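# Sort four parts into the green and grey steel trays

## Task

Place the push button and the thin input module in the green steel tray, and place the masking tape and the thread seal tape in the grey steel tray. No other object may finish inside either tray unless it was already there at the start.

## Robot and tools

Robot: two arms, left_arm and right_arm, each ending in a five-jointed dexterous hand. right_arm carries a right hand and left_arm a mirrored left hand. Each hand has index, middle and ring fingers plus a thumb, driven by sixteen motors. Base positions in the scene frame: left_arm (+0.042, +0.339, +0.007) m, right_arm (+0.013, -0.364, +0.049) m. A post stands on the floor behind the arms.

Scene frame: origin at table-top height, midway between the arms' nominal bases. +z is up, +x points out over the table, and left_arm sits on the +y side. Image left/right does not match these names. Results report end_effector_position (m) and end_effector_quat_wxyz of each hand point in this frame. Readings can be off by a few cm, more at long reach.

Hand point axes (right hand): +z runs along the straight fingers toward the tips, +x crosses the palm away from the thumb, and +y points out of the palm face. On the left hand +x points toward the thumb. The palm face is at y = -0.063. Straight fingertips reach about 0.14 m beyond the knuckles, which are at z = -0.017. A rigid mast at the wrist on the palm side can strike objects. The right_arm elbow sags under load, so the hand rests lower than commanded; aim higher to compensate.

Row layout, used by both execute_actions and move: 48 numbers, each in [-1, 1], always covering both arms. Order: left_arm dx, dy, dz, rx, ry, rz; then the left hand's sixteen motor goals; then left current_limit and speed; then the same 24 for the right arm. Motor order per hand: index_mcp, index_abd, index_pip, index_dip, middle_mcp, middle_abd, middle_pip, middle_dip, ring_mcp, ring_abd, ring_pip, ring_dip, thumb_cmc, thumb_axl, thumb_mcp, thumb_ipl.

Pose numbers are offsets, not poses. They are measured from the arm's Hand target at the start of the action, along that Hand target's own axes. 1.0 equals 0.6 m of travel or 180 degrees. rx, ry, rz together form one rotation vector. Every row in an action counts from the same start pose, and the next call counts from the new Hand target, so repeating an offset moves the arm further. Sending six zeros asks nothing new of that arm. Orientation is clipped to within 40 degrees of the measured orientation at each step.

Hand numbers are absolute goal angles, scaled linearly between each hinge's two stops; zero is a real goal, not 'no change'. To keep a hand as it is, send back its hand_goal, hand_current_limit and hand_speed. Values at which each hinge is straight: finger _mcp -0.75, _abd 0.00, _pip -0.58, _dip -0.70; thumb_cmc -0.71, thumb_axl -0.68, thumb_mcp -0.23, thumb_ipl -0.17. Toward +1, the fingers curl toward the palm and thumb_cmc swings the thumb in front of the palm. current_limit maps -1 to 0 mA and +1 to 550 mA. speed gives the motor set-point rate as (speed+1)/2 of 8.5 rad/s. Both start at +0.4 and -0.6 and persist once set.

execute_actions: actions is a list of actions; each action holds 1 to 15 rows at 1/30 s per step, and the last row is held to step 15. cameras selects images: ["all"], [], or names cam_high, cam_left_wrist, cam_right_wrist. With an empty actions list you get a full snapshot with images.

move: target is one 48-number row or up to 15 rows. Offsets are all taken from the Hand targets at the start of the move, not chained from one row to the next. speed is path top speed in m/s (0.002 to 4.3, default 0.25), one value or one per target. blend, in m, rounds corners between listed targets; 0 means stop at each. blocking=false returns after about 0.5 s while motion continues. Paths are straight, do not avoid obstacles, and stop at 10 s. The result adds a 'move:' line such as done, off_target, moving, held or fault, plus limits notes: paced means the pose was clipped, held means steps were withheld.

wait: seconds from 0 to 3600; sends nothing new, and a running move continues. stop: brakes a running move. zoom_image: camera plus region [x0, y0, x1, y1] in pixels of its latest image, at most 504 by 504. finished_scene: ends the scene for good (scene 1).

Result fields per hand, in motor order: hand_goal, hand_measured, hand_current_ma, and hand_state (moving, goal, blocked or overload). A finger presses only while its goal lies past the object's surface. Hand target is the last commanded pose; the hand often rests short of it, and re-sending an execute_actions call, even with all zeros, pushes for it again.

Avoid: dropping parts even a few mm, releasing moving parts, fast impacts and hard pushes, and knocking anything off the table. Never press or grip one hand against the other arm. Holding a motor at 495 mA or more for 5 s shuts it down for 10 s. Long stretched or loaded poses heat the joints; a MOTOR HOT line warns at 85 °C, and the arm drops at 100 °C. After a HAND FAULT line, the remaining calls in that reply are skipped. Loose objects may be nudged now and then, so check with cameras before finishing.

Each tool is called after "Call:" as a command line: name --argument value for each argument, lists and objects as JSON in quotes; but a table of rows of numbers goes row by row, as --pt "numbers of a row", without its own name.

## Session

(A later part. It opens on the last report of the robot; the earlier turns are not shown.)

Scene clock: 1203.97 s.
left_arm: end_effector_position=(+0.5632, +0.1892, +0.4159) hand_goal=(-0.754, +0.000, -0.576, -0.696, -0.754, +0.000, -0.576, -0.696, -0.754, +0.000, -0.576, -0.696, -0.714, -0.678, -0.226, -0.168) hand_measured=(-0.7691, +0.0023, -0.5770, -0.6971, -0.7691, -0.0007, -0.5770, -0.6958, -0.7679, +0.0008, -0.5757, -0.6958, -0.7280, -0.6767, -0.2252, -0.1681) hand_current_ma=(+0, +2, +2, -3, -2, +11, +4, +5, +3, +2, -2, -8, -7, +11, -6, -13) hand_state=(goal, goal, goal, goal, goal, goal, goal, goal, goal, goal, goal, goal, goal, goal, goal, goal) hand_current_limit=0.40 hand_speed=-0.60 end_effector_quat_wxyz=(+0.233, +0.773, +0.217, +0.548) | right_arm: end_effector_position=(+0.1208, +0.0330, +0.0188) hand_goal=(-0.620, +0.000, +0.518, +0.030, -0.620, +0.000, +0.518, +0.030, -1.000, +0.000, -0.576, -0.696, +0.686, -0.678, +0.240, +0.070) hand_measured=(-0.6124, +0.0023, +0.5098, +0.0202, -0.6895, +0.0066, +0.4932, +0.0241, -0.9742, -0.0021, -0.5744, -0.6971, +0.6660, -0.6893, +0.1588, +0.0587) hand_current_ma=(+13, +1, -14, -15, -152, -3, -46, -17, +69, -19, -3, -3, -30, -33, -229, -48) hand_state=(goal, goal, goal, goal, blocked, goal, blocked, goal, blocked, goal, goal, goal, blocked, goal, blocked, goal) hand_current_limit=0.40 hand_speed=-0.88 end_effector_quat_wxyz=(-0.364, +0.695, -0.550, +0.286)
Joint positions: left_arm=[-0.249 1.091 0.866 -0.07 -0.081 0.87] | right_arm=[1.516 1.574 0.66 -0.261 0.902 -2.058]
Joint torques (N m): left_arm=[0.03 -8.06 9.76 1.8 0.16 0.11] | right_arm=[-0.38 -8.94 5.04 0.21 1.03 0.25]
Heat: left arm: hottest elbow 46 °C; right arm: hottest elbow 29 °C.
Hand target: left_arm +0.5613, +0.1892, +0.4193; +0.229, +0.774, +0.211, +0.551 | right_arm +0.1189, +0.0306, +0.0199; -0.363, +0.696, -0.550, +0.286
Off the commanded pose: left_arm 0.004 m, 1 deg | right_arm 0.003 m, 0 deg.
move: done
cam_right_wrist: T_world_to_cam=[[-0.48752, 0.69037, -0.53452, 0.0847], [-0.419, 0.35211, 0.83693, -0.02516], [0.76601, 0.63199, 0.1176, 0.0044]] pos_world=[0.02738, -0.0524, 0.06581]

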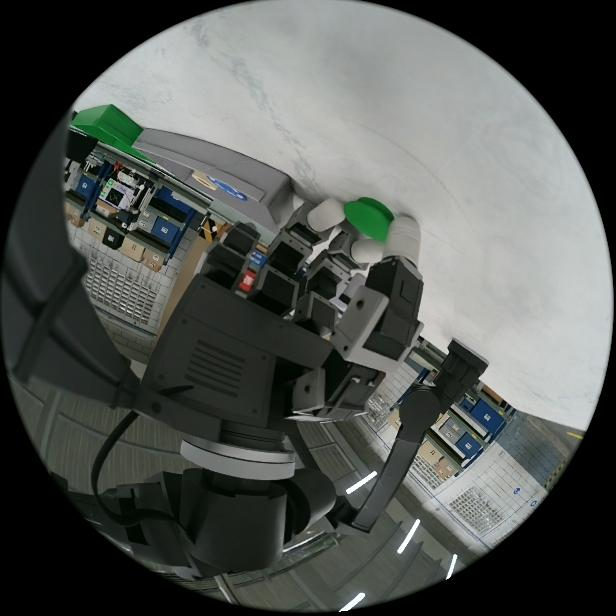

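Call:
move --pt "0 0 0 0 0 0 -0.754 0 -0.576 -0.696 -0.754 0 -0.576 -0.696 -0.754 0 -0.576 -0.696 -0.714 -0.678 -0.226 -0.168 0.4 -0.6 0 0 0 0 0 0 -0.82 0 0.518 0.03 -0.82 0 0.518 0.03 -1 0 -0.576 -0.696 0.686 -0.678 0.12 0.07 0.4 -0.8" --pt "0 0 0 0 0 0 -0.754 0 -0.576 -0.696 -0.754 0 -0.576 -0.696 -0.754 0 -0.576 -0.696 -0.714 -0.678 -0.226 -0.168 0.4 -0.6 0.0185 0 0 0 0 0 -0.82 0 0.518 0.03 -0.82 0 0.518 0.03 -1 0 -0.576 -0.696 0.686 -0.678 0.12 0.07 0.4 -0.8" --speed 0.05 --cameras '["cam_right_wrist"]'

Call:
zoom_image --camera "cam_right_wrist" --region '[280, 160, 480, 300]'

Scene clock: 1211.67 s.
left_arm: end_effector_position=(+0.5632, +0.1892, +0.4159) hand_goal=(-0.754, +0.000, -0.576, -0.696, -0.754, +0.000, -0.576, -0.696, -0.754, +0.000, -0.576, -0.696, -0.714, -0.678, -0.226, -0.168) hand_measured=(-0.7703, +0.0023, -0.5770, -0.6958, -0.7691, +0.0008, -0.5757, -0.6958, -0.7679, +0.0008, -0.5770, -0.6958, -0.7280, -0.6777, -0.2252, -0.1681) hand_current_ma=(+4, -4, -3, -3, -6, +6, -3, +10, -4, +0, +0, -4, -4, +12, -1, -5) hand_state=(goal, goal, goal, goal, goal, goal, goal, goal, goal, goal, goal, goal, goal, goal, goal, goal) hand_current_limit=0.40 hand_speed=-0.60 end_effector_quat_wxyz=(+0.233, +0.773, +0.217, +0.548) | right_arm: end_effector_position=(+0.1197, +0.0195, +0.0175) hand_goal=(-0.820, +0.000, +0.518, +0.030, -0.820, +0.000, +0.518, +0.030, -1.000, +0.000, -0.576, -0.696, +0.686, -0.678, +0.120, +0.070) hand_measured=(-0.7909, +0.0037, +0.5098, +0.0215, -0.7909, +0.0052, +0.5073, +0.0241, -0.9742, -0.0021, -0.5757, -0.6958, +0.6760, -0.6851, +0.1232, +0.0672) hand_current_ma=(+64, +8, -18, -13, +77, +0, -13, -1, +75, -9, +2, +8, -13, -24, +9, -15) hand_state=(blocked, goal, goal, goal, blocked, goal, goal, goal, blocked, goal, goal, goal, goal, goal, goal, goal) hand_current_limit=0.40 hand_speed=-0.80 end_effector_quat_wxyz=(-0.360, +0.697, -0.549, +0.287)
Joint positions: left_arm=[-0.249 1.091 0.866 -0.07 -0.081 0.87] | right_arm=[1.516 1.551 0.628 -0.261 0.9 -2.058]
Joint torques (N m): left_arm=[-0.21 -8.35 9.78 1.91 0.15 0.11] | right_arm=[-1.08 -8.76 5.03 0.94 0.96 0.12]
Heat: left arm: hottest elbow 46 °C; right arm: hottest elbow 29 °C.
Hand target: left_arm +0.5613, +0.1892, +0.4193; +0.229, +0.774, +0.211, +0.551 | right_arm +0.1214, +0.0198, +0.0199; -0.363, +0.696, -0.550, +0.286
Off the commanded pose: left_arm 0.004 m, 1 deg | right_arm 0.003 m, 0 deg.
move: done
cam_right_wrist: T_world_to_cam=[[-0.48899, 0.68538, -0.53957, 0.09313], [-0.41757, 0.35917, 0.83465, -0.02], [0.76585, 0.63345, 0.11056, 0.01398]] pos_world=[0.02648, -0.0655, 0.0654]

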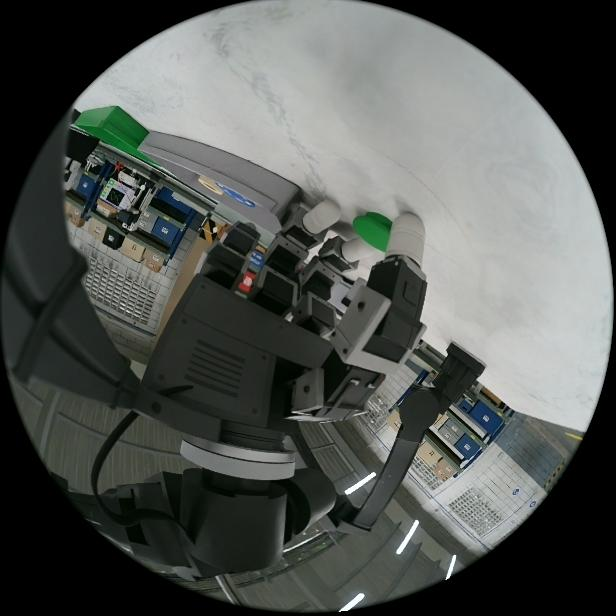

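Scaled by 2.520 from the camera's image (finer frame: 880x880).

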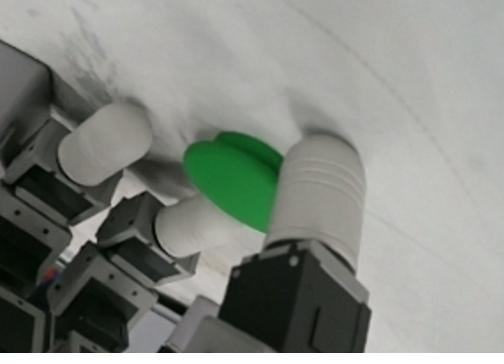

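Call:
move --target '[0,0,0,0,0,0,-0.754,0,-0.576,-0.696,-0.754,0,-0.576,-0.696,-0.754,0,-0.576,-0.696,-0.714,-0.678,-0.226,-0.168,0.4,-0.6,-0.0185,-0.002,-0.0015,0,0,0,-0.82,0,0.518,0.03,-0.82,0,0.518,0.03,-1,0,-0.576,-0.696,0.686,-0.678,0.1,0.07,0.4,-0.8]' --speed 0.05

Scene clock: 1220.57 s.
left_arm: end_effector_position=(+0.5632, +0.1892, +0.4159) hand_goal=(-0.754, +0.000, -0.576, -0.696, -0.754, +0.000, -0.576, -0.696, -0.754, +0.000, -0.576, -0.696, -0.714, -0.678, -0.226, -0.168) hand_measured=(-0.7691, +0.0023, -0.5770, -0.6958, -0.7679, -0.0007, -0.5770, -0.6958, -0.7679, +0.0023, -0.5757, -0.6958, -0.7293, -0.6767, -0.2262, -0.1672) hand_current_ma=(-6, -7, -8, -6, -7, +4, -2, +1, +1, +1, -10, +2, -12, +7, -12, -8) hand_state=(goal, goal, goal, goal, goal, goal, goal, goal, goal, goal, goal, goal, goal, goal, goal, goal) hand_current_limit=0.40 hand_speed=-0.60 end_effector_quat_wxyz=(+0.233, +0.773, +0.217, +0.548) | right_arm: end_effector_position=(+0.1197, +0.0187, +0.0172) hand_goal=(-0.820, +0.000, +0.518, +0.030, -0.820, +0.000, +0.518, +0.030, -1.000, +0.000, -0.576, -0.696, +0.686, -0.678, +0.100, +0.070) hand_measured=(-0.7909, +0.0023, +0.5098, +0.0215, -0.7896, +0.0052, +0.5060, +0.0241, -0.9742, -0.0021, -0.5744, -0.6958, +0.6735, -0.6851, +0.1152, +0.0682) hand_current_ma=(+61, +1, -20, -14, +73, +0, -20, -8, +65, -11, -2, +4, -16, -25, +51, -5) hand_state=(blocked, goal, goal, goal, blocked, goal, goal, goal, blocked, goal, goal, goal, goal, goal, goal, goal) hand_current_limit=0.40 hand_speed=-0.80 end_effector_quat_wxyz=(-0.359, +0.698, -0.549, +0.288)
Joint positions: left_arm=[-0.249 1.091 0.866 -0.07 -0.081 0.87] | right_arm=[1.516 1.551 0.628 -0.264 0.9 -2.058]
Joint torques (N m): left_arm=[0.09 -8.06 9.69 1.81 0.12 0.11] | right_arm=[-0.32 -7.24 7.31 0.12 1.11 0.25]
Heat: left arm: hottest elbow 46 °C; right arm: hottest elbow 29 °C.
Hand target: left_arm +0.5613, +0.1892, +0.4193; +0.229, +0.774, +0.211, +0.551 | right_arm +0.1188, +0.0306, +0.0214; -0.363, +0.696, -0.550, +0.286
Off the commanded pose: left_arm 0.004 m, 1 deg | right_arm 0.013 m, 1 deg.
move: off_target (right_arm)

Call:
move --target '[0,0,0,0,0,0,-0.754,0,-0.576,-0.696,-0.754,0,-0.576,-0.696,-0.754,0,-0.576,-0.696,-0.714,-0.678,-0.226,-0.168,0.4,-0.6,-0.0085,0,0,0,0,0,-0.82,0,0.518,0.03,-0.82,0,0.518,0.03,-1,0,-0.576,-0.696,0.686,-0.678,0.1,0.07,0.4,-0.8]' --speed 0.05

Scene clock: 1222.77 s.
left_arm: end_effector_position=(+0.5632, +0.1892, +0.4159) hand_goal=(-0.754, +0.000, -0.576, -0.696, -0.754, +0.000, -0.576, -0.696, -0.754, +0.000, -0.576, -0.696, -0.714, -0.678, -0.226, -0.168) hand_measured=(-0.7691, +0.0023, -0.5770, -0.6958, -0.7691, +0.0008, -0.5770, -0.6958, -0.7679, +0.0008, -0.5770, -0.6958, -0.7280, -0.6777, -0.2262, -0.1672) hand_current_ma=(-13, +1, +2, -5, +0, -5, +4, +2, +5, -1, -15, -20, -7, +4, -5, -8) hand_state=(goal, goal, goal, goal, goal, goal, goal, goal, goal, goal, goal, goal, goal, goal, goal, goal) hand_current_limit=0.40 hand_speed=-0.60 end_effector_quat_wxyz=(+0.233, +0.773, +0.217, +0.548) | right_arm: end_effector_position=(+0.1202, +0.0219, +0.0172) hand_goal=(-0.820, +0.000, +0.518, +0.030, -0.820, +0.000, +0.518, +0.030, -1.000, +0.000, -0.576, -0.696, +0.686, -0.678, +0.100, +0.070) hand_measured=(-0.7909, +0.0023, +0.5111, +0.0202, -0.7884, +0.0066, +0.5073, +0.0241, -0.9742, -0.0036, -0.5757, -0.6958, +0.6886, -0.6788, +0.1063, +0.0691) hand_current_ma=(+54, +1, -15, -12, +65, +1, -15, +0, +69, -17, -2, +10, +11, -10, +14, -6) hand_state=(blocked, goal, goal, goal, blocked, goal, goal, goal, blocked, goal, goal, goal, goal, goal, goal, goal) hand_current_limit=0.40 hand_speed=-0.80 end_effector_quat_wxyz=(-0.357, +0.699, -0.548, +0.290)
Joint positions: left_arm=[-0.249 1.091 0.866 -0.07 -0.081 0.87] | right_arm=[1.516 1.56 0.642 -0.275 0.902 -2.058]
Joint torques (N m): left_arm=[0.15 -8 9.74 1.77 0.13 0.11] | right_arm=[-0.09 -7.36 7.35 0.21 1.11 0.31]
Heat: left arm: hottest elbow 46 °C; right arm: hottest elbow 29 °C.
Hand target: left_arm +0.5613, +0.1892, +0.4193; +0.229, +0.774, +0.211, +0.551 | right_arm +0.1176, +0.0355, +0.0214; -0.363, +0.696, -0.550, +0.286
Off the commanded pose: left_arm 0.004 m, 1 deg | right_arm 0.014 m, 1 deg.
move: off_target (right_arm)

Call:
move --target '[0,0,0,0,0,0,-0.754,0,-0.576,-0.696,-0.754,0,-0.576,-0.696,-0.754,0,-0.576,-0.696,-0.714,-0.678,-0.226,-0.168,0.4,-0.6,-0.0075,-0.0015,-0.001,0,0,0,-0.82,0,0.518,0.03,-0.82,0,0.518,0.03,-1,0,-0.576,-0.696,0.686,-0.678,0.1,0.07,0.4,-0.8]' --speed 0.05 --cameras '["cam_right_wrist"]'

Call:
zoom_image --camera "cam_right_wrist" --region '[280, 160, 480, 300]'

Scene clock: 1225.90 s.
left_arm: end_effector_position=(+0.5632, +0.1892, +0.4159) hand_goal=(-0.754, +0.000, -0.576, -0.696, -0.754, +0.000, -0.576, -0.696, -0.754, +0.000, -0.576, -0.696, -0.714, -0.678, -0.226, -0.168) hand_measured=(-0.7691, +0.0023, -0.5770, -0.6958, -0.7679, -0.0007, -0.5770, -0.6958, -0.7679, +0.0008, -0.5770, -0.6958, -0.7280, -0.6777, -0.2262, -0.1681) hand_current_ma=(-8, -5, -3, -14, +2, +7, -6, +7, +0, -1, -5, -3, -1, +7, -14, -9) hand_state=(goal, goal, goal, goal, goal, goal, goal, goal, goal, goal, goal, goal, goal, goal, goal, goal) hand_current_limit=0.40 hand_speed=-0.60 end_effector_quat_wxyz=(+0.233, +0.773, +0.217, +0.548) | right_arm: end_effector_position=(+0.1205, +0.0253, +0.0178) hand_goal=(-0.820, +0.000, +0.518, +0.030, -0.820, +0.000, +0.518, +0.030, -1.000, +0.000, -0.576, -0.696, +0.686, -0.678, +0.100, +0.070) hand_measured=(-0.7909, +0.0008, +0.5111, +0.0228, -0.7909, +0.0037, +0.5073, +0.0241, -0.9742, -0.0036, -0.5744, -0.6958, +0.6810, -0.6820, +0.1053, +0.0691) hand_current_ma=(+59, +10, -12, -13, +74, +4, -16, -10, +68, -14, +4, -2, +10, -18, +17, -16) hand_state=(blocked, goal, goal, goal, blocked, goal, goal, goal, blocked, goal, goal, goal, goal, goal, goal, goal) hand_current_limit=0.40 hand_speed=-0.80 end_effector_quat_wxyz=(-0.356, +0.699, -0.548, +0.292)
Joint positions: left_arm=[-0.249 1.091 0.866 -0.07 -0.081 0.87] | right_arm=[1.516 1.567 0.655 -0.286 0.903 -2.055]
Joint torques (N m): left_arm=[0.38 -8.35 9.7 1.89 0.16 0.12] | right_arm=[0.32 -7.59 7.42 0.28 1.14 0.32]
Heat: left arm: hottest elbow 46 °C; right arm: hottest elbow 29 °C.
Hand target: left_arm +0.5613, +0.1892, +0.4193; +0.229, +0.774, +0.211, +0.551 | right_arm +0.1166, +0.0401, +0.0226; -0.363, +0.696, -0.550, +0.286
Off the commanded pose: left_arm 0.004 m, 1 deg | right_arm 0.016 m, 1 deg.
move: off_target (right_arm)
cam_right_wrist: T_world_to_cam=[[-0.48689, 0.67944, -0.54891, 0.0897], [-0.41714, 0.37126, 0.82955, -0.02235], [0.76742, 0.63287, 0.10266, 0.00973]] pos_world=[0.02688, -0.0588, 0.06678]

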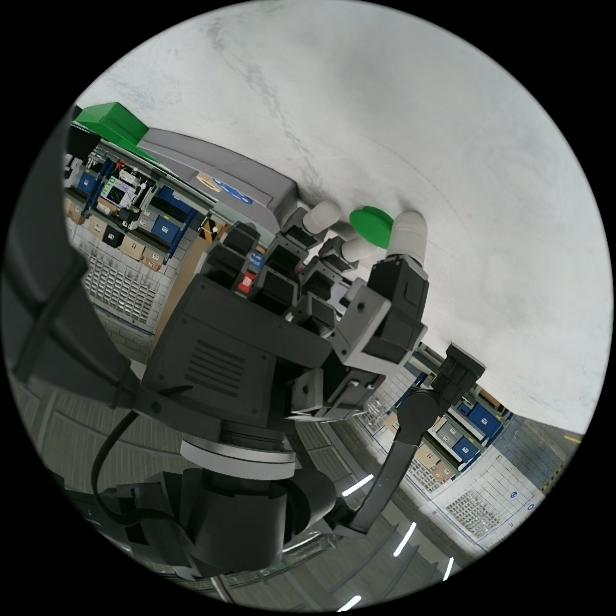

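Scaled by 2.520 from the camera's image (finer frame: 880x880).

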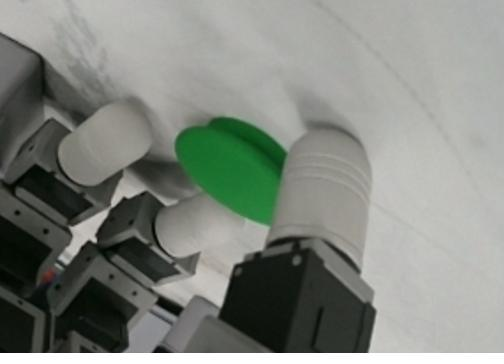

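Call:
move --target '[0,0,0,0,0,0,-0.754,0,-0.576,-0.696,-0.754,0,-0.576,-0.696,-0.754,0,-0.576,-0.696,-0.714,-0.678,-0.226,-0.168,0.4,-0.6,0,0,0,0,0,0,-0.66,0,0.518,0.03,-0.66,0,0.518,0.03,-1,0,-0.576,-0.696,0.686,-0.678,0.16,0.07,0.4,-0.88]' --speed 0.05 --cameras '["cam_right_wrist"]'

Call:
zoom_image --camera "cam_right_wrist" --region '[280, 160, 480, 300]'

Scene clock: 1228.97 s.
left_arm: end_effector_position=(+0.5632, +0.1892, +0.4159) hand_goal=(-0.754, +0.000, -0.576, -0.696, -0.754, +0.000, -0.576, -0.696, -0.754, +0.000, -0.576, -0.696, -0.714, -0.678, -0.226, -0.168) hand_measured=(-0.7691, +0.0023, -0.5782, -0.6958, -0.7691, -0.0007, -0.5770, -0.6971, -0.7679, -0.0007, -0.5757, -0.6958, -0.7293, -0.6767, -0.2252, -0.1681) hand_current_ma=(+1, +2, +0, -13, +2, +9, -5, +9, +2, +11, -15, +5, -5, +12, -9, -4) hand_state=(goal, goal, goal, goal, goal, goal, goal, goal, goal, goal, goal, goal, goal, goal, goal, goal) hand_current_limit=0.40 hand_speed=-0.60 end_effector_quat_wxyz=(+0.233, +0.773, +0.217, +0.548) | right_arm: end_effector_position=(+0.1205, +0.0253, +0.0178) hand_goal=(-0.660, +0.000, +0.518, +0.030, -0.660, +0.000, +0.518, +0.030, -1.000, +0.000, -0.576, -0.696, +0.686, -0.678, +0.160, +0.070) hand_measured=(-0.6775, +0.0008, +0.5098, +0.0215, -0.6510, +0.0037, +0.5073, +0.0241, -0.9742, -0.0036, -0.5770, -0.6971, +0.6873, -0.6767, +0.1459, +0.0634) hand_current_ma=(-43, +1, -19, -12, +26, -1, -10, -11, +64, -9, +5, +2, +9, -3, -31, -22) hand_state=(goal, goal, goal, goal, goal, goal, goal, goal, blocked, goal, goal, goal, goal, goal, goal, goal) hand_current_limit=0.40 hand_speed=-0.88 end_effector_quat_wxyz=(-0.356, +0.698, -0.548, +0.292)
Joint positions: left_arm=[-0.249 1.091 0.866 -0.07 -0.081 0.87] | right_arm=[1.516 1.567 0.655 -0.286 0.903 -2.054]
Joint torques (N m): left_arm=[0.38 -8.35 9.8 1.85 0.12 0.13] | right_arm=[0.32 -7.53 7.45 0.21 1.11 0.32]
Heat: left arm: hottest elbow 46 °C; right arm: hottest elbow 29 °C.
Hand target: left_arm +0.5613, +0.1892, +0.4193; +0.229, +0.774, +0.211, +0.551 | right_arm +0.1167, +0.0401, +0.0226; -0.363, +0.696, -0.550, +0.286
Off the commanded pose: left_arm 0.004 m, 1 deg | right_arm 0.016 m, 1 deg.
move: done
cam_right_wrist: T_world_to_cam=[[-0.4864, 0.68001, -0.54863, 0.0897], [-0.41711, 0.37103, 0.82967, -0.02238], [0.76775, 0.63239, 0.10317, 0.00966]] pos_world=[0.02688, -0.0588, 0.06678]

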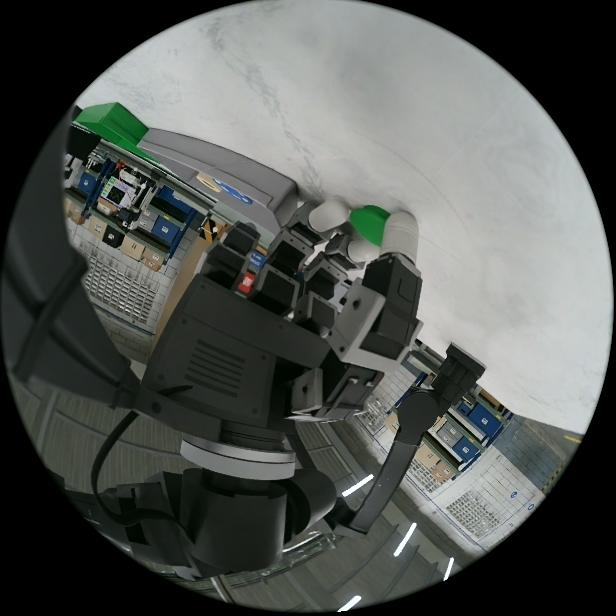

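Scaled by 2.520 from the camera's image (finer frame: 880x880).

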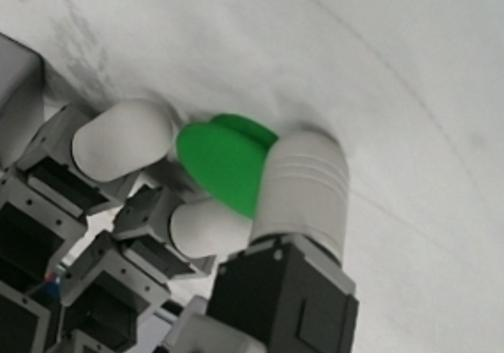

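Call:
move --target '[0,0,0,0,0,0,-0.754,0,-0.576,-0.696,-0.754,0,-0.576,-0.696,-0.754,0,-0.576,-0.696,-0.714,-0.678,-0.226,-0.168,0.4,-0.6,0,0,0,0,0,0,-0.60,0,0.518,0.03,-0.59,0,0.518,0.03,-1,0,-0.576,-0.696,0.686,-0.678,0.22,0.07,0.4,-0.88]' --speed 0.05 --cameras '["cam_right_wrist"]'

Call:
zoom_image --camera "cam_right_wrist" --region '[280, 160, 480, 300]'

Scene clock: 1232.57 s.
left_arm: end_effector_position=(+0.5632, +0.1892, +0.4159) hand_goal=(-0.754, +0.000, -0.576, -0.696, -0.754, +0.000, -0.576, -0.696, -0.754, +0.000, -0.576, -0.696, -0.714, -0.678, -0.226, -0.168) hand_measured=(-0.7691, +0.0023, -0.5770, -0.6971, -0.7691, -0.0007, -0.5770, -0.6958, -0.7679, +0.0008, -0.5770, -0.6958, -0.7280, -0.6767, -0.2252, -0.1681) hand_current_ma=(-7, +6, -4, -2, -4, +1, -5, +11, +10, +0, -6, -9, -8, +8, -9, +1) hand_state=(goal, goal, goal, goal, goal, goal, goal, goal, goal, goal, goal, goal, goal, goal, goal, goal) hand_current_limit=0.40 hand_speed=-0.60 end_effector_quat_wxyz=(+0.233, +0.773, +0.217, +0.548) | right_arm: end_effector_position=(+0.1208, +0.0255, +0.0180) hand_goal=(-0.600, +0.000, +0.518, +0.030, -0.590, +0.000, +0.518, +0.030, -1.000, +0.000, -0.576, -0.696, +0.686, -0.678, +0.220, +0.070) hand_measured=(-0.6534, -0.0007, +0.5009, +0.0202, -0.6088, +0.0066, +0.5073, +0.0228, -0.9742, -0.0036, -0.5744, -0.6958, +0.6911, -0.6756, +0.1449, +0.0491) hand_current_ma=(-123, +0, -43, -9, -32, +0, -18, -11, +64, -8, +2, -3, +15, +3, -203, -70) hand_state=(blocked, goal, goal, goal, goal, goal, goal, goal, blocked, goal, goal, goal, goal, goal, blocked, blocked) hand_current_limit=0.40 hand_speed=-0.88 end_effector_quat_wxyz=(-0.356, +0.698, -0.548, +0.292)
Joint positions: left_arm=[-0.249 1.091 0.866 -0.07 -0.081 0.87] | right_arm=[1.516 1.567 0.656 -0.286 0.905 -2.053]
Joint torques (N m): left_arm=[0.38 -8.12 9.81 1.8 0.16 0.11] | right_arm=[0.32 -7.53 7.41 0.2 1.04 0.31]
Heat: left arm: hottest elbow 46 °C; right arm: hottest elbow 29 °C.
Hand target: left_arm +0.5613, +0.1892, +0.4193; +0.229, +0.774, +0.211, +0.551 | right_arm +0.1166, +0.0399, +0.0225; -0.363, +0.696, -0.550, +0.286
Off the commanded pose: left_arm 0.004 m, 1 deg | right_arm 0.016 m, 1 deg.
move: done
cam_right_wrist: T_world_to_cam=[[-0.48508, 0.68072, -0.54892, 0.08968], [-0.41792, 0.37093, 0.82931, -0.02245], [0.76814, 0.63169, 0.10456, 0.00916]] pos_world=[0.02708, -0.0585, 0.06688]

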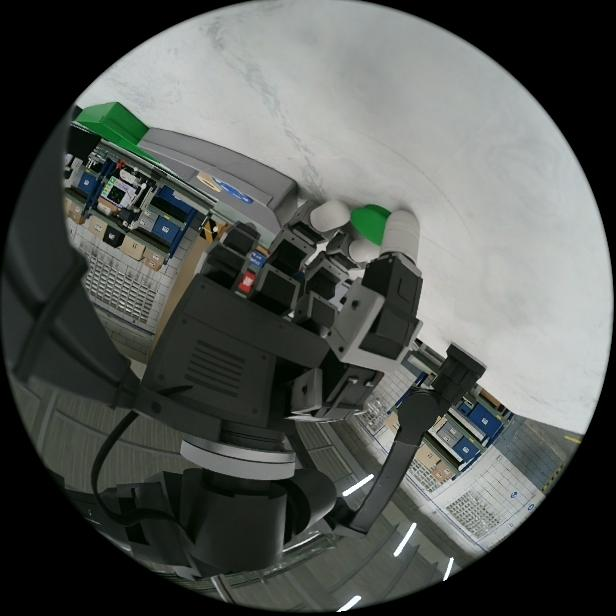

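Scaled by 2.520 from the camera's image (finer frame: 880x880).

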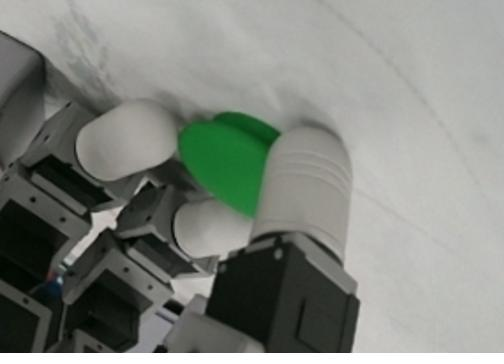

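Call:
move --target '[0,0,0,0,0,0,-0.754,0,-0.576,-0.696,-0.754,0,-0.576,-0.696,-0.754,0,-0.576,-0.696,-0.714,-0.678,-0.226,-0.168,0.4,-0.6,0,0,0,0,0,0,-0.55,0,0.518,0.03,-0.48,0,0.518,0.03,-1,0,-0.576,-0.696,0.686,-0.678,0.27,0.09,0.4,-0.88]' --speed 0.05 --cameras '["cam_right_wrist"]'

Call:
zoom_image --camera "cam_right_wrist" --region '[280, 160, 480, 300]'

Scene clock: 1237.63 s.
left_arm: end_effector_position=(+0.5632, +0.1892, +0.4159) hand_goal=(-0.754, +0.000, -0.576, -0.696, -0.754, +0.000, -0.576, -0.696, -0.754, +0.000, -0.576, -0.696, -0.714, -0.678, -0.226, -0.168) hand_measured=(-0.7703, +0.0023, -0.5770, -0.6958, -0.7679, +0.0008, -0.5782, -0.6958, -0.7679, +0.0008, -0.5770, -0.6971, -0.7280, -0.6756, -0.2252, -0.1672) hand_current_ma=(+1, +0, +5, -7, +1, +13, +0, +9, +7, +2, -5, +0, +3, +2, -13, -11) hand_state=(goal, goal, goal, goal, goal, goal, goal, goal, goal, goal, goal, goal, goal, goal, goal, goal) hand_current_limit=0.40 hand_speed=-0.60 end_effector_quat_wxyz=(+0.233, +0.773, +0.217, +0.548) | right_arm: end_effector_position=(+0.1211, +0.0255, +0.0182) hand_goal=(-0.550, +0.000, +0.518, +0.030, -0.480, +0.000, +0.518, +0.030, -1.000, +0.000, -0.576, -0.696, +0.686, -0.678, +0.270, +0.090) hand_measured=(-0.6377, -0.0007, +0.4880, +0.0202, -0.5750, +0.0052, +0.4957, +0.0241, -0.9742, -0.0036, -0.5757, -0.6958, +0.6860, -0.6777, +0.1430, +0.0444) hand_current_ma=(-209, -1, -58, -14, -216, +0, -42, -19, +70, -12, +6, +2, +13, -2, -367, -139) hand_state=(blocked, goal, blocked, goal, blocked, goal, blocked, goal, blocked, goal, goal, goal, goal, goal, blocked, blocked) hand_current_limit=0.40 hand_speed=-0.88 end_effector_quat_wxyz=(-0.357, +0.697, -0.548, +0.293)
Joint positions: left_arm=[-0.249 1.091 0.866 -0.07 -0.081 0.87] | right_arm=[1.516 1.567 0.656 -0.286 0.906 -2.053]
Joint torques (N m): left_arm=[-0.03 -8.18 9.76 1.84 0.13 0.11] | right_arm=[0.38 -7.53 7.41 0.23 0.97 0.31]
Heat: left arm: hottest elbow 46 °C; right arm: hottest elbow 29 °C.
Hand target: left_arm +0.5613, +0.1892, +0.4193; +0.229, +0.774, +0.211, +0.551 | right_arm +0.1166, +0.0400, +0.0225; -0.363, +0.696, -0.550, +0.286
Off the commanded pose: left_arm 0.004 m, 1 deg | right_arm 0.016 m, 1 deg.
move: done
cam_right_wrist: T_world_to_cam=[[-0.48386, 0.68123, -0.54937, 0.08975], [-0.41875, 0.37099, 0.82886, -0.02235], [0.76846, 0.6311, 0.10576, 0.00896]] pos_world=[0.02718, -0.0585, 0.06688]

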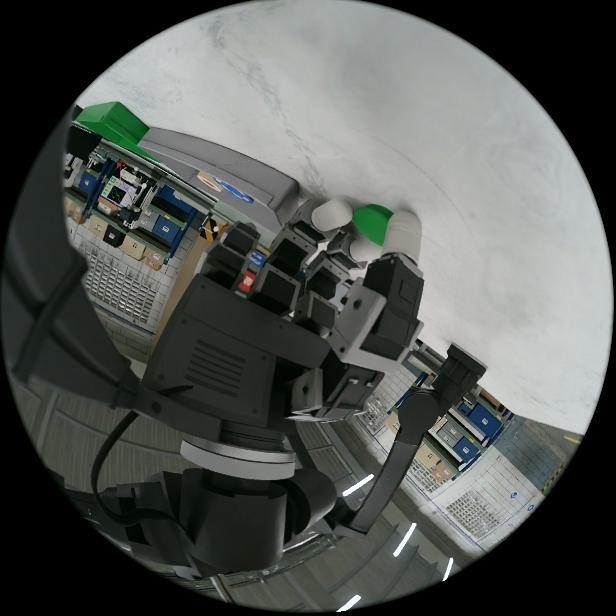

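Scaled by 2.520 from the camera's image (finer frame: 880x880).

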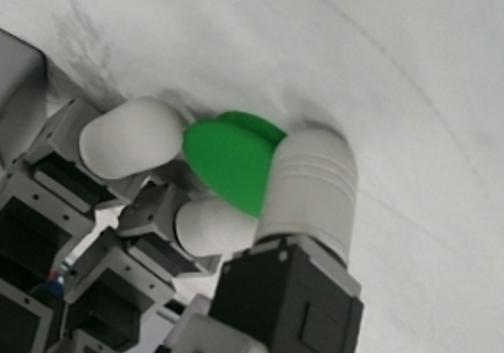

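Call:
move --target '[0,0,0,0,0,0,-0.754,0,-0.576,-0.696,-0.754,0,-0.576,-0.696,-0.754,0,-0.576,-0.696,-0.714,-0.678,-0.226,-0.168,0.4,-0.6,0.0097,-0.0397,-0.0305,0,0,0,-0.55,0,0.518,0.03,-0.48,0,0.518,0.03,-1,0,-0.576,-0.696,0.686,-0.678,0.27,0.09,0.4,-0.88]' --speed 0.05 --cameras '["cam_right_wrist","cam_high"]'

Call:
zoom_image --camera "cam_right_wrist" --region '[280, 160, 480, 300]'

Scene clock: 1242.90 s.
left_arm: end_effector_position=(+0.5632, +0.1892, +0.4159) hand_goal=(-0.754, +0.000, -0.576, -0.696, -0.754, +0.000, -0.576, -0.696, -0.754, +0.000, -0.576, -0.696, -0.714, -0.678, -0.226, -0.168) hand_measured=(-0.7703, +0.0023, -0.5770, -0.6945, -0.7691, +0.0008, -0.5770, -0.6958, -0.7679, +0.0008, -0.5757, -0.6958, -0.7267, -0.6767, -0.2262, -0.1672) hand_current_ma=(+12, -9, +0, -3, -2, +6, +4, +3, +0, +3, +4, -10, -8, +14, -13, -6) hand_state=(goal, goal, goal, goal, goal, goal, goal, goal, goal, goal, goal, goal, goal, goal, goal, goal) hand_current_limit=0.40 hand_speed=-0.60 end_effector_quat_wxyz=(+0.233, +0.773, +0.217, +0.548) | right_arm: end_effector_position=(+0.1202, +0.0156, +0.0396) hand_goal=(-0.550, +0.000, +0.518, +0.030, -0.480, +0.000, +0.518, +0.030, -1.000, +0.000, -0.576, -0.696, +0.686, -0.678, +0.270, +0.090) hand_measured=(-0.6317, +0.0008, +0.4842, +0.0215, -0.4761, +0.0052, +0.5034, +0.0228, -0.9742, -0.0021, -0.5757, -0.6971, +0.7087, -0.6641, +0.1499, +0.0444) hand_current_ma=(-196, +2, -78, -18, +18, +1, -16, -3, +64, -16, -1, +3, +46, +30, -343, -141) hand_state=(blocked, goal, blocked, goal, goal, goal, goal, goal, blocked, goal, goal, goal, blocked, goal, blocked, blocked) hand_current_limit=0.40 hand_speed=-0.88 end_effector_quat_wxyz=(-0.349, +0.701, -0.546, +0.297)
Joint positions: left_arm=[-0.249 1.091 0.866 -0.07 -0.081 0.87] | right_arm=[1.516 1.494 0.66 -0.384 0.905 -2.053]
Joint torques (N m): left_arm=[0.09 -8.35 9.63 1.77 0.15 0.12] | right_arm=[0.21 -8.23 8.08 0.21 1 0.29]
Heat: left arm: hottest elbow 46 °C; right arm: hottest elbow 29 °C.
Hand target: left_arm +0.5613, +0.1892, +0.4193; +0.229, +0.774, +0.211, +0.551 | right_arm +0.1167, +0.0340, +0.0526; -0.363, +0.696, -0.550, +0.286
Off the commanded pose: left_arm 0.004 m, 1 deg | right_arm 0.023 m, 2 deg.
move: off_target (right_arm)
cam_right_wrist: T_world_to_cam=[[-0.48527, 0.67014, -0.56163, 0.10866], [-0.41689, 0.38729, 0.82232, -0.03699], [0.76858, 0.63318, 0.09143, 0.01408]] pos_world=[0.02648, -0.06741, 0.09016]
Images, in order (width x height): cam_high 896x504, cam_right_wrist 616x616.

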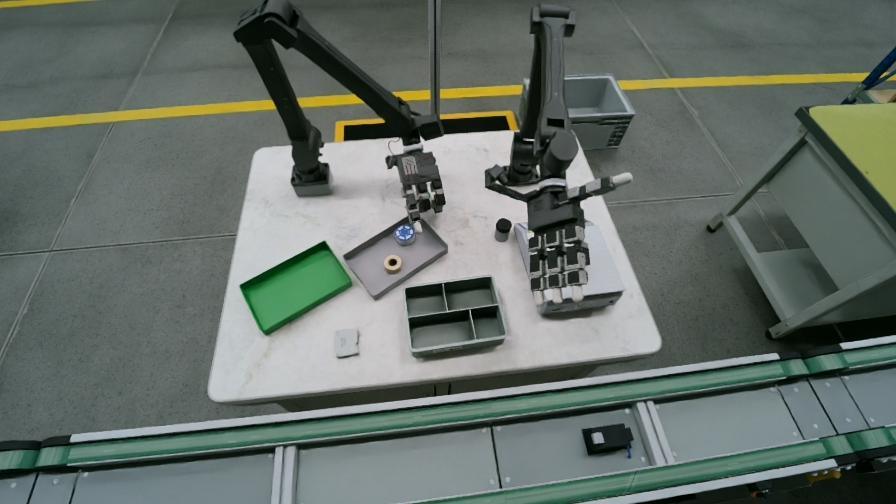

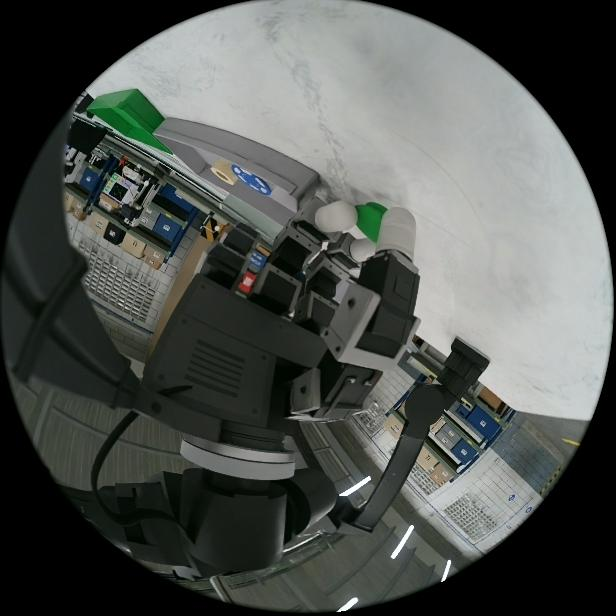

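Scaled by 2.520 from the camera's image (finer frame: 880x880).

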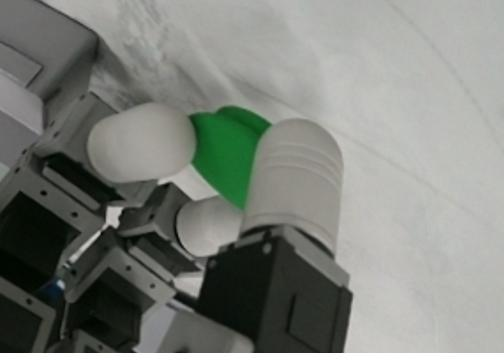

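Call:
move --target '[0,0,0,0,0,0,-0.754,0,-0.576,-0.696,-0.754,0,-0.576,-0.696,-0.754,0,-0.576,-0.696,-0.714,-0.678,-0.226,-0.168,0.4,-0.6,0,0,0,0,0,0,-0.55,0,0.518,0.03,-0.38,0,0.518,0.03,-1,0,-0.576,-0.696,0.686,-0.678,0.27,0.09,0.4,-0.92]' --speed 0.05 --cameras '["cam_right_wrist"]'

Call:
zoom_image --camera "cam_right_wrist" --region '[300, 180, 440, 280]'

Scene clock: 1248.83 s.
left_arm: end_effector_position=(+0.5632, +0.1892, +0.4159) hand_goal=(-0.754, +0.000, -0.576, -0.696, -0.754, +0.000, -0.576, -0.696, -0.754, +0.000, -0.576, -0.696, -0.714, -0.678, -0.226, -0.168) hand_measured=(-0.7691, +0.0023, -0.5770, -0.6958, -0.7679, +0.0008, -0.5757, -0.6958, -0.7679, +0.0008, -0.5770, -0.6971, -0.7280, -0.6767, -0.2262, -0.1681) hand_current_ma=(+6, -11, -3, -18, +3, +9, -2, +7, +1, -7, -12, +3, -12, +4, -5, -10) hand_state=(goal, goal, goal, goal, goal, goal, goal, goal, goal, goal, goal, goal, goal, goal, goal, goal) hand_current_limit=0.40 hand_speed=-0.60 end_effector_quat_wxyz=(+0.233, +0.773, +0.217, +0.548) | right_arm: end_effector_position=(+0.1202, +0.0156, +0.0396) hand_goal=(-0.550, +0.000, +0.518, +0.030, -0.380, +0.000, +0.518, +0.030, -1.000, +0.000, -0.576, -0.696, +0.686, -0.678, +0.270, +0.090) hand_measured=(-0.6329, -0.0007, +0.4855, +0.0202, -0.3784, +0.0052, +0.5034, +0.0228, -0.9742, -0.0021, -0.5731, -0.6958, +0.7074, -0.6619, +0.1499, +0.0444) hand_current_ma=(-197, -2, -76, -12, +16, +1, -18, -14, +71, -11, +6, +2, +56, +33, -346, -141) hand_state=(blocked, goal, blocked, goal, goal, goal, goal, goal, blocked, goal, goal, goal, blocked, goal, blocked, blocked) hand_current_limit=0.40 hand_speed=-0.92 end_effector_quat_wxyz=(-0.349, +0.701, -0.546, +0.297)
Joint positions: left_arm=[-0.249 1.091 0.866 -0.07 -0.081 0.87] | right_arm=[1.516 1.494 0.66 -0.384 0.905 -2.053]
Joint torques (N m): left_arm=[0.15 -8.29 9.76 1.73 0.15 0.08] | right_arm=[0.15 -8.23 8.1 0.18 0.99 0.29]
Heat: left arm: hottest elbow 46 °C; right arm: hottest elbow 29 °C.
Hand target: left_arm +0.5613, +0.1892, +0.4193; +0.229, +0.774, +0.211, +0.551 | right_arm +0.1167, +0.0341, +0.0526; -0.363, +0.696, -0.550, +0.286
Off the commanded pose: left_arm 0.004 m, 1 deg | right_arm 0.023 m, 2 deg.
move: done
cam_right_wrist: T_world_to_cam=[[-0.48527, 0.67014, -0.56163, 0.10866], [-0.41689, 0.38729, 0.82232, -0.03699], [0.76858, 0.63318, 0.09143, 0.01408]] pos_world=[0.02648, -0.06741, 0.09016]

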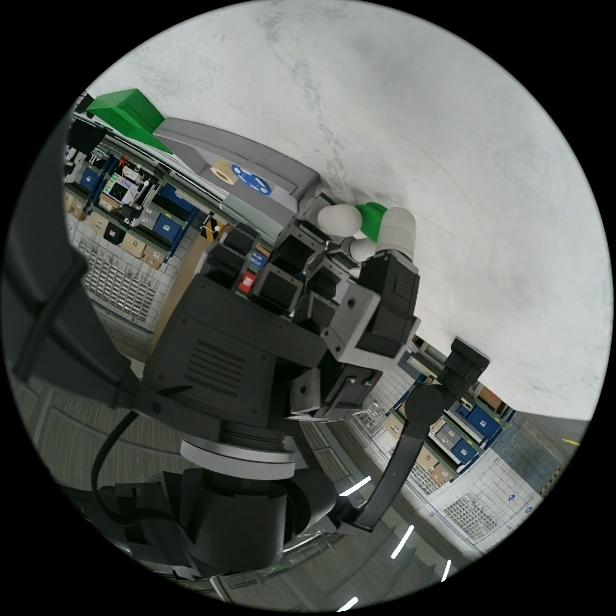

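Scaled by 3.600 from the camera's image (finer frame: 880x880).

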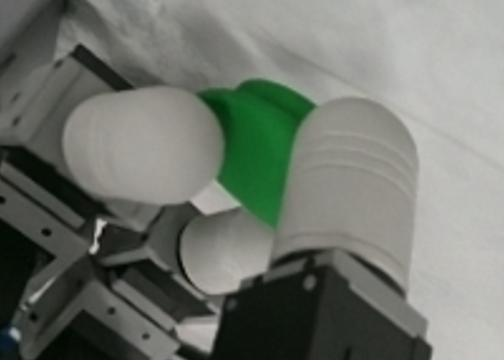

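Call:
move --pt "0 0 0 0 0 0 -0.754 0 -0.576 -0.696 -0.754 0 -0.576 -0.696 -0.754 0 -0.576 -0.696 -0.714 -0.678 -0.226 -0.168 0.4 -0.6 0.0241 -0.1875 -0.1315 0 0 0 -0.55 0 0.518 0.03 -0.6 0 0.518 0.03 -1 0 -0.576 -0.696 0.686 -0.678 0.27 0.09 0.4 -0.88" --pt "0 0 0 0 0 0 -0.754 0 -0.576 -0.696 -0.754 0 -0.576 -0.696 -0.754 0 -0.576 -0.696 -0.714 -0.678 -0.226 -0.168 0.4 -0.6 0.2884 -0.3555 0.0503 0 0.1593 0.1115 -0.55 0 0.518 0.03 -0.6 0 0.518 0.03 -1 0 -0.576 -0.696 0.686 -0.678 0.27 0.09 0.4 -0.88" --pt "0 0 0 0 0 0 -0.754 0 -0.576 -0.696 -0.754 0 -0.576 -0.696 -0.754 0 -0.576 -0.696 -0.714 -0.678 -0.226 -0.168 0.4 -0.6 0.7147 -0.3435 0.0913 0 0.3297 0.2309 -0.55 0 0.518 0.03 -0.6 0 0.518 0.03 -1 0 -0.576 -0.696 0.686 -0.678 0.27 0.09 0.4 -0.88" --speed 0.15 --blend 0.03 --cameras '["cam_right_wrist","cam_high"]'

Call:
zoom_image --camera "cam_right_wrist" --region '[280, 160, 480, 300]'

Scene clock: 1286.90 s.
left_arm: end_effector_position=(+0.5632, +0.1892, +0.4159) hand_goal=(-0.754, +0.000, -0.576, -0.696, -0.754, +0.000, -0.576, -0.696, -0.754, +0.000, -0.576, -0.696, -0.714, -0.678, -0.226, -0.168) hand_measured=(-0.7691, +0.0023, -0.5770, -0.6958, -0.7691, -0.0007, -0.5757, -0.6958, -0.7679, +0.0008, -0.5757, -0.6958, -0.7267, -0.6777, -0.2252, -0.1672) hand_current_ma=(-2, -12, -8, -4, +1, +2, -1, +13, +5, -5, -5, +1, -11, +9, -16, -18) hand_state=(goal, goal, goal, goal, goal, goal, goal, goal, goal, goal, goal, goal, goal, goal, goal, goal) hand_current_limit=0.40 hand_speed=-0.60 end_effector_quat_wxyz=(+0.233, +0.773, +0.217, +0.548) | right_arm: end_effector_position=(+0.3717, -0.3447, +0.1902) hand_goal=(-0.550, +0.000, +0.518, +0.030, -0.600, +0.000, +0.518, +0.030, -1.000, +0.000, -0.576, -0.696, +0.686, -0.678, +0.270, +0.090) hand_measured=(-0.6317, +0.0008, +0.4842, +0.0215, -0.5750, +0.0008, +0.5060, +0.0241, -0.9730, -0.0036, -0.5744, -0.6958, +0.7099, -0.6619, +0.1499, +0.0434) hand_current_ma=(-191, -1, -65, -10, +62, -3, -23, -14, +64, -11, +3, +8, +59, +32, -332, -144) hand_state=(blocked, goal, blocked, goal, blocked, goal, goal, goal, blocked, goal, goal, goal, blocked, goal, blocked, blocked) hand_current_limit=0.40 hand_speed=-0.88 end_effector_quat_wxyz=(+0.123, -0.235, +0.856, -0.444)
Joint positions: left_arm=[-0.249 1.091 0.866 -0.07 -0.081 0.87] | right_arm=[0.298 1.119 0.797 -0.917 0.916 -1.979]
Joint torques (N m): left_arm=[-0.09 -8.53 9.76 1.84 0.15 0.11] | right_arm=[-1.14 -4.84 7.82 1.21 1 0.05]
Heat: left arm: hottest elbow 46 °C; right arm: hottest elbow 31 °C.
Hand target: left_arm +0.5613, +0.1892, +0.4193; +0.229, +0.774, +0.211, +0.551 | right_arm +0.3749, -0.3454, +0.1893; +0.123, -0.237, +0.855, -0.444
Off the commanded pose: left_arm 0.004 m, 1 deg | right_arm 0.003 m, 0 deg.
move: done
cam_right_wrist: T_world_to_cam=[[0.51167, 0.67312, -0.53395, 0.1819], [0.21422, 0.50189, 0.83798, -0.11453], [0.83205, -0.54315, 0.11261, -0.39788]] pos_world=[0.26251, -0.28106, 0.23791]
Images, in order (width x height): cam_high 896x504, cam_right_wrist 616x616.

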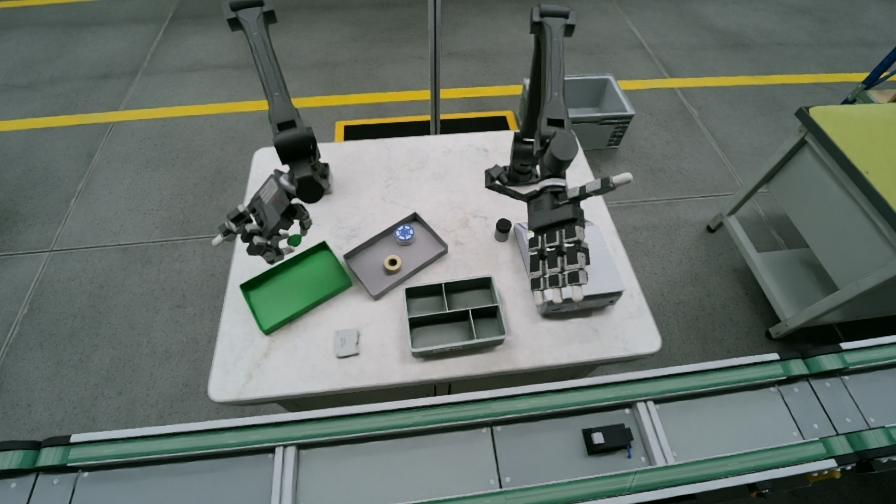

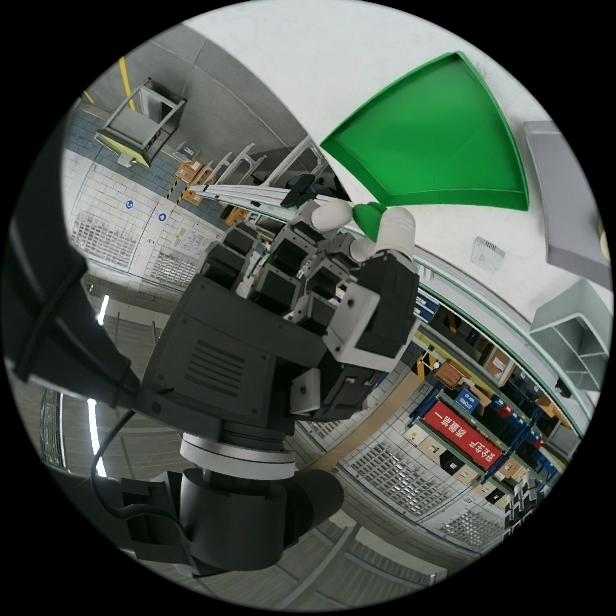

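Scaled by 2.520 from the camera's image (finer frame: 880x880).

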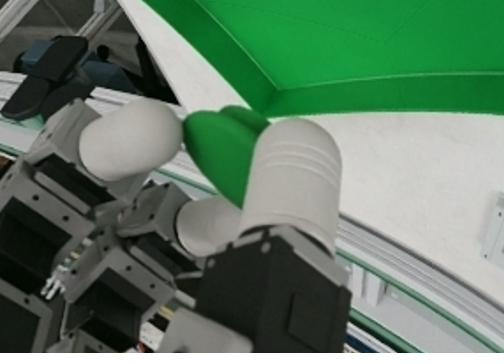

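Call:
zoom_image --camera "cam_high" --region '[200, 180, 360, 340]'

Scaled by 3.150 from the camera's image (finer frame: 1280x720).

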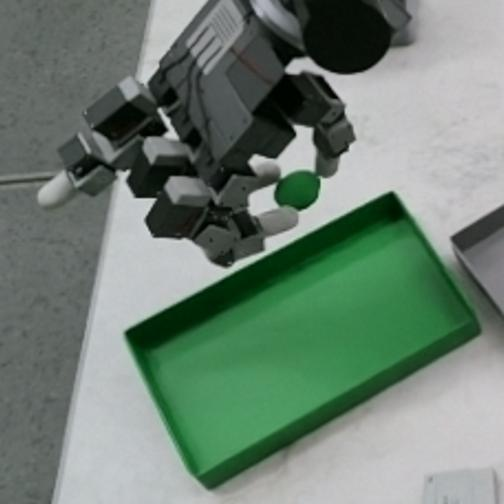

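Call:
move --target '[0,0,0,0,0,0,-0.754,0,-0.576,-0.696,-0.754,0,-0.576,-0.696,-0.754,0,-0.576,-0.696,-0.714,-0.678,-0.226,-0.168,0.4,-0.6,0,0.191,0.1338,0,0,0,-0.55,0,0.518,0.03,-0.6,0,0.518,0.03,-1,0,-0.576,-0.696,0.686,-0.678,0.27,0.09,0.4,-0.88]' --speed 0.12 --cameras '["cam_right_wrist","cam_high"]'

Call:
zoom_image --camera "cam_high" --region '[200, 180, 360, 340]'

Scene clock: 1309.27 s.
left_arm: end_effector_position=(+0.5632, +0.1892, +0.4159) hand_goal=(-0.754, +0.000, -0.576, -0.696, -0.754, +0.000, -0.576, -0.696, -0.754, +0.000, -0.576, -0.696, -0.714, -0.678, -0.226, -0.168) hand_measured=(-0.7691, +0.0023, -0.5770, -0.6971, -0.7679, -0.0007, -0.5757, -0.6958, -0.7679, +0.0008, -0.5770, -0.6958, -0.7280, -0.6767, -0.2252, -0.1672) hand_current_ma=(+0, -4, +0, -5, -2, +8, -2, +15, +0, +6, -4, +1, -13, +2, -10, -8) hand_state=(goal, goal, goal, goal, goal, goal, goal, goal, goal, goal, goal, goal, goal, goal, goal, goal) hand_current_limit=0.40 hand_speed=-0.60 end_effector_quat_wxyz=(+0.233, +0.773, +0.217, +0.548) | right_arm: end_effector_position=(+0.3720, -0.3444, +0.0488) hand_goal=(-0.550, +0.000, +0.518, +0.030, -0.600, +0.000, +0.518, +0.030, -1.000, +0.000, -0.576, -0.696, +0.686, -0.678, +0.270, +0.090) hand_measured=(-0.6305, +0.0008, +0.4855, +0.0215, -0.5762, +0.0008, +0.5060, +0.0241, -0.9742, -0.0036, -0.5757, -0.6958, +0.7087, -0.6619, +0.1519, +0.0444) hand_current_ma=(-196, -7, -65, -13, +59, -2, -23, -12, +67, -13, +4, +1, +60, +39, -338, -137) hand_state=(blocked, goal, blocked, goal, blocked, goal, goal, goal, blocked, goal, goal, goal, blocked, goal, blocked, blocked) hand_current_limit=0.40 hand_speed=-0.88 end_effector_quat_wxyz=(+0.120, -0.237, +0.856, -0.444)
Joint positions: left_arm=[-0.249 1.091 0.866 -0.07 -0.081 0.87] | right_arm=[0.298 1.382 0.575 -0.437 0.915 -1.98]
Joint torques (N m): left_arm=[-0.03 -8.35 9.73 1.83 0.15 0.11] | right_arm=[-1.14 -6.36 5.82 1.25 1.05 0.06]
Heat: left arm: hottest elbow 46 °C; right arm: hottest elbow 32 °C.
Hand target: left_arm +0.5613, +0.1892, +0.4193; +0.229, +0.774, +0.211, +0.551 | right_arm +0.3748, -0.3453, +0.0494; +0.123, -0.237, +0.855, -0.444
Off the commanded pose: left_arm 0.004 m, 1 deg | right_arm 0.003 m, 0 deg.
move: done
cam_right_wrist: T_world_to_cam=[[0.50766, 0.67275, -0.53824, 0.10769], [0.21917, 0.50333, 0.83584, 0.00257], [0.83322, -0.54228, 0.10808, -0.38195]] pos_world=[0.26301, -0.28086, 0.0971]
Images, in order (width x height): cam_high 896x504, cam_right_wrist 616x616.

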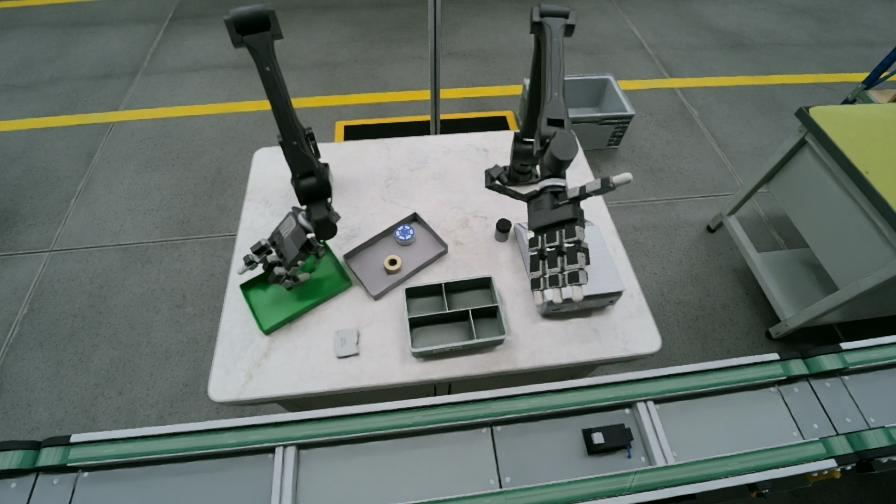

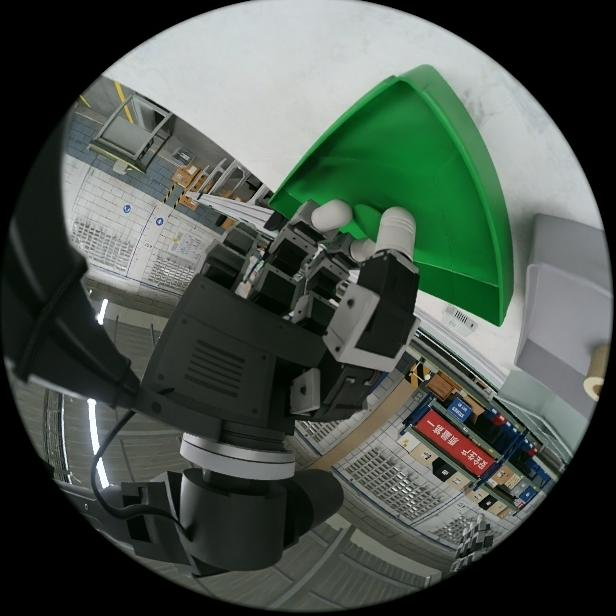

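Scaled by 3.150 from the camera's image (finer frame: 1280x720).

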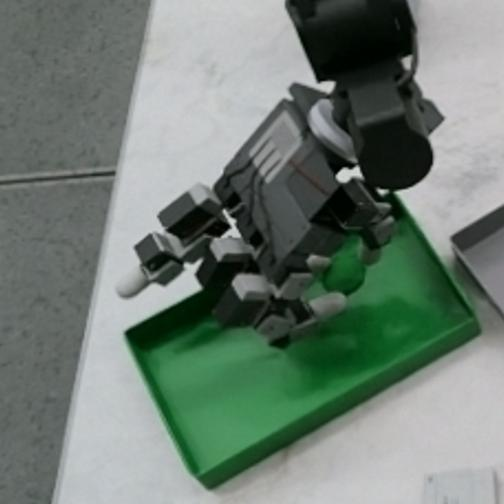

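Call:
move --target '[0,0,0,0,0,0,-0.754,0,-0.576,-0.696,-0.754,0,-0.576,-0.696,-0.754,0,-0.576,-0.696,-0.714,-0.678,-0.226,-0.168,0.4,-0.6,0,0.0287,0.02,0,0,0,-0.55,0,0.518,0.03,-0.6,0,0.518,0.03,-1,0,-0.576,-0.696,0.686,-0.678,0.27,0.09,0.4,-0.88]' --speed 0.06 --cameras '["cam_right_wrist"]'

Call:
zoom_image --camera "cam_right_wrist" --region '[260, 140, 480, 300]'

Scene clock: 1314.67 s.
left_arm: end_effector_position=(+0.5632, +0.1892, +0.4159) hand_goal=(-0.754, +0.000, -0.576, -0.696, -0.754, +0.000, -0.576, -0.696, -0.754, +0.000, -0.576, -0.696, -0.714, -0.678, -0.226, -0.168) hand_measured=(-0.7691, +0.0023, -0.5770, -0.6958, -0.7691, -0.0007, -0.5770, -0.6971, -0.7691, +0.0008, -0.5770, -0.6958, -0.7280, -0.6777, -0.2252, -0.1681) hand_current_ma=(-11, -9, -6, -6, +1, +0, -3, +3, +10, +8, -16, +4, -2, +5, -13, -4) hand_state=(goal, goal, goal, goal, goal, goal, goal, goal, goal, goal, goal, goal, goal, goal, goal, goal) hand_current_limit=0.40 hand_speed=-0.60 end_effector_quat_wxyz=(+0.233, +0.773, +0.217, +0.548) | right_arm: end_effector_position=(+0.3730, -0.3441, +0.0292) hand_goal=(-0.550, +0.000, +0.518, +0.030, -0.600, +0.000, +0.518, +0.030, -1.000, +0.000, -0.576, -0.696, +0.686, -0.678, +0.270, +0.090) hand_measured=(-0.6317, -0.0007, +0.4842, +0.0202, -0.5774, +0.0008, +0.5060, +0.0241, -0.9754, -0.0021, -0.5744, -0.6958, +0.7087, -0.6630, +0.1499, +0.0434) hand_current_ma=(-193, +2, -69, -11, +63, -6, -13, -8, +72, -19, +0, +8, +55, +34, -339, -136) hand_state=(blocked, goal, blocked, goal, blocked, goal, goal, goal, blocked, goal, goal, goal, blocked, goal, blocked, blocked) hand_current_limit=0.40 hand_speed=-0.88 end_effector_quat_wxyz=(+0.122, -0.236, +0.856, -0.444)
Joint positions: left_arm=[-0.249 1.091 0.866 -0.07 -0.081 0.87] | right_arm=[0.298 1.44 0.556 -0.355 0.915 -1.98]
Joint torques (N m): left_arm=[-0.03 -8.23 9.73 1.89 0.14 0.13] | right_arm=[-1.03 -6.48 5.31 1.24 1.05 0.07]
Heat: left arm: hottest elbow 46 °C; right arm: hottest elbow 31 °C.
Hand target: left_arm +0.5613, +0.1892, +0.4193; +0.229, +0.774, +0.211, +0.551 | right_arm +0.3748, -0.3452, +0.0284; +0.123, -0.237, +0.855, -0.444
Off the commanded pose: left_arm 0.004 m, 1 deg | right_arm 0.002 m, 0 deg.
move: done
cam_right_wrist: T_world_to_cam=[[0.50977, 0.67347, -0.53532, 0.09575], [0.21579, 0.50225, 0.83736, 0.01945], [0.8328, -0.54239, 0.1107, -0.38055]] pos_world=[0.26391, -0.28066, 0.0771]

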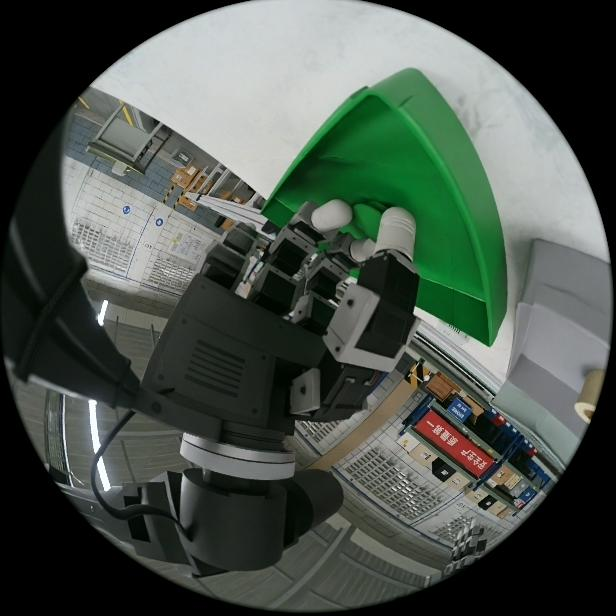

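Scaled by 2.291 from the camera's image (finer frame: 880x880).

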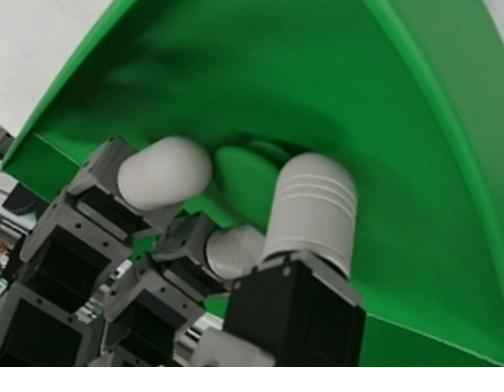

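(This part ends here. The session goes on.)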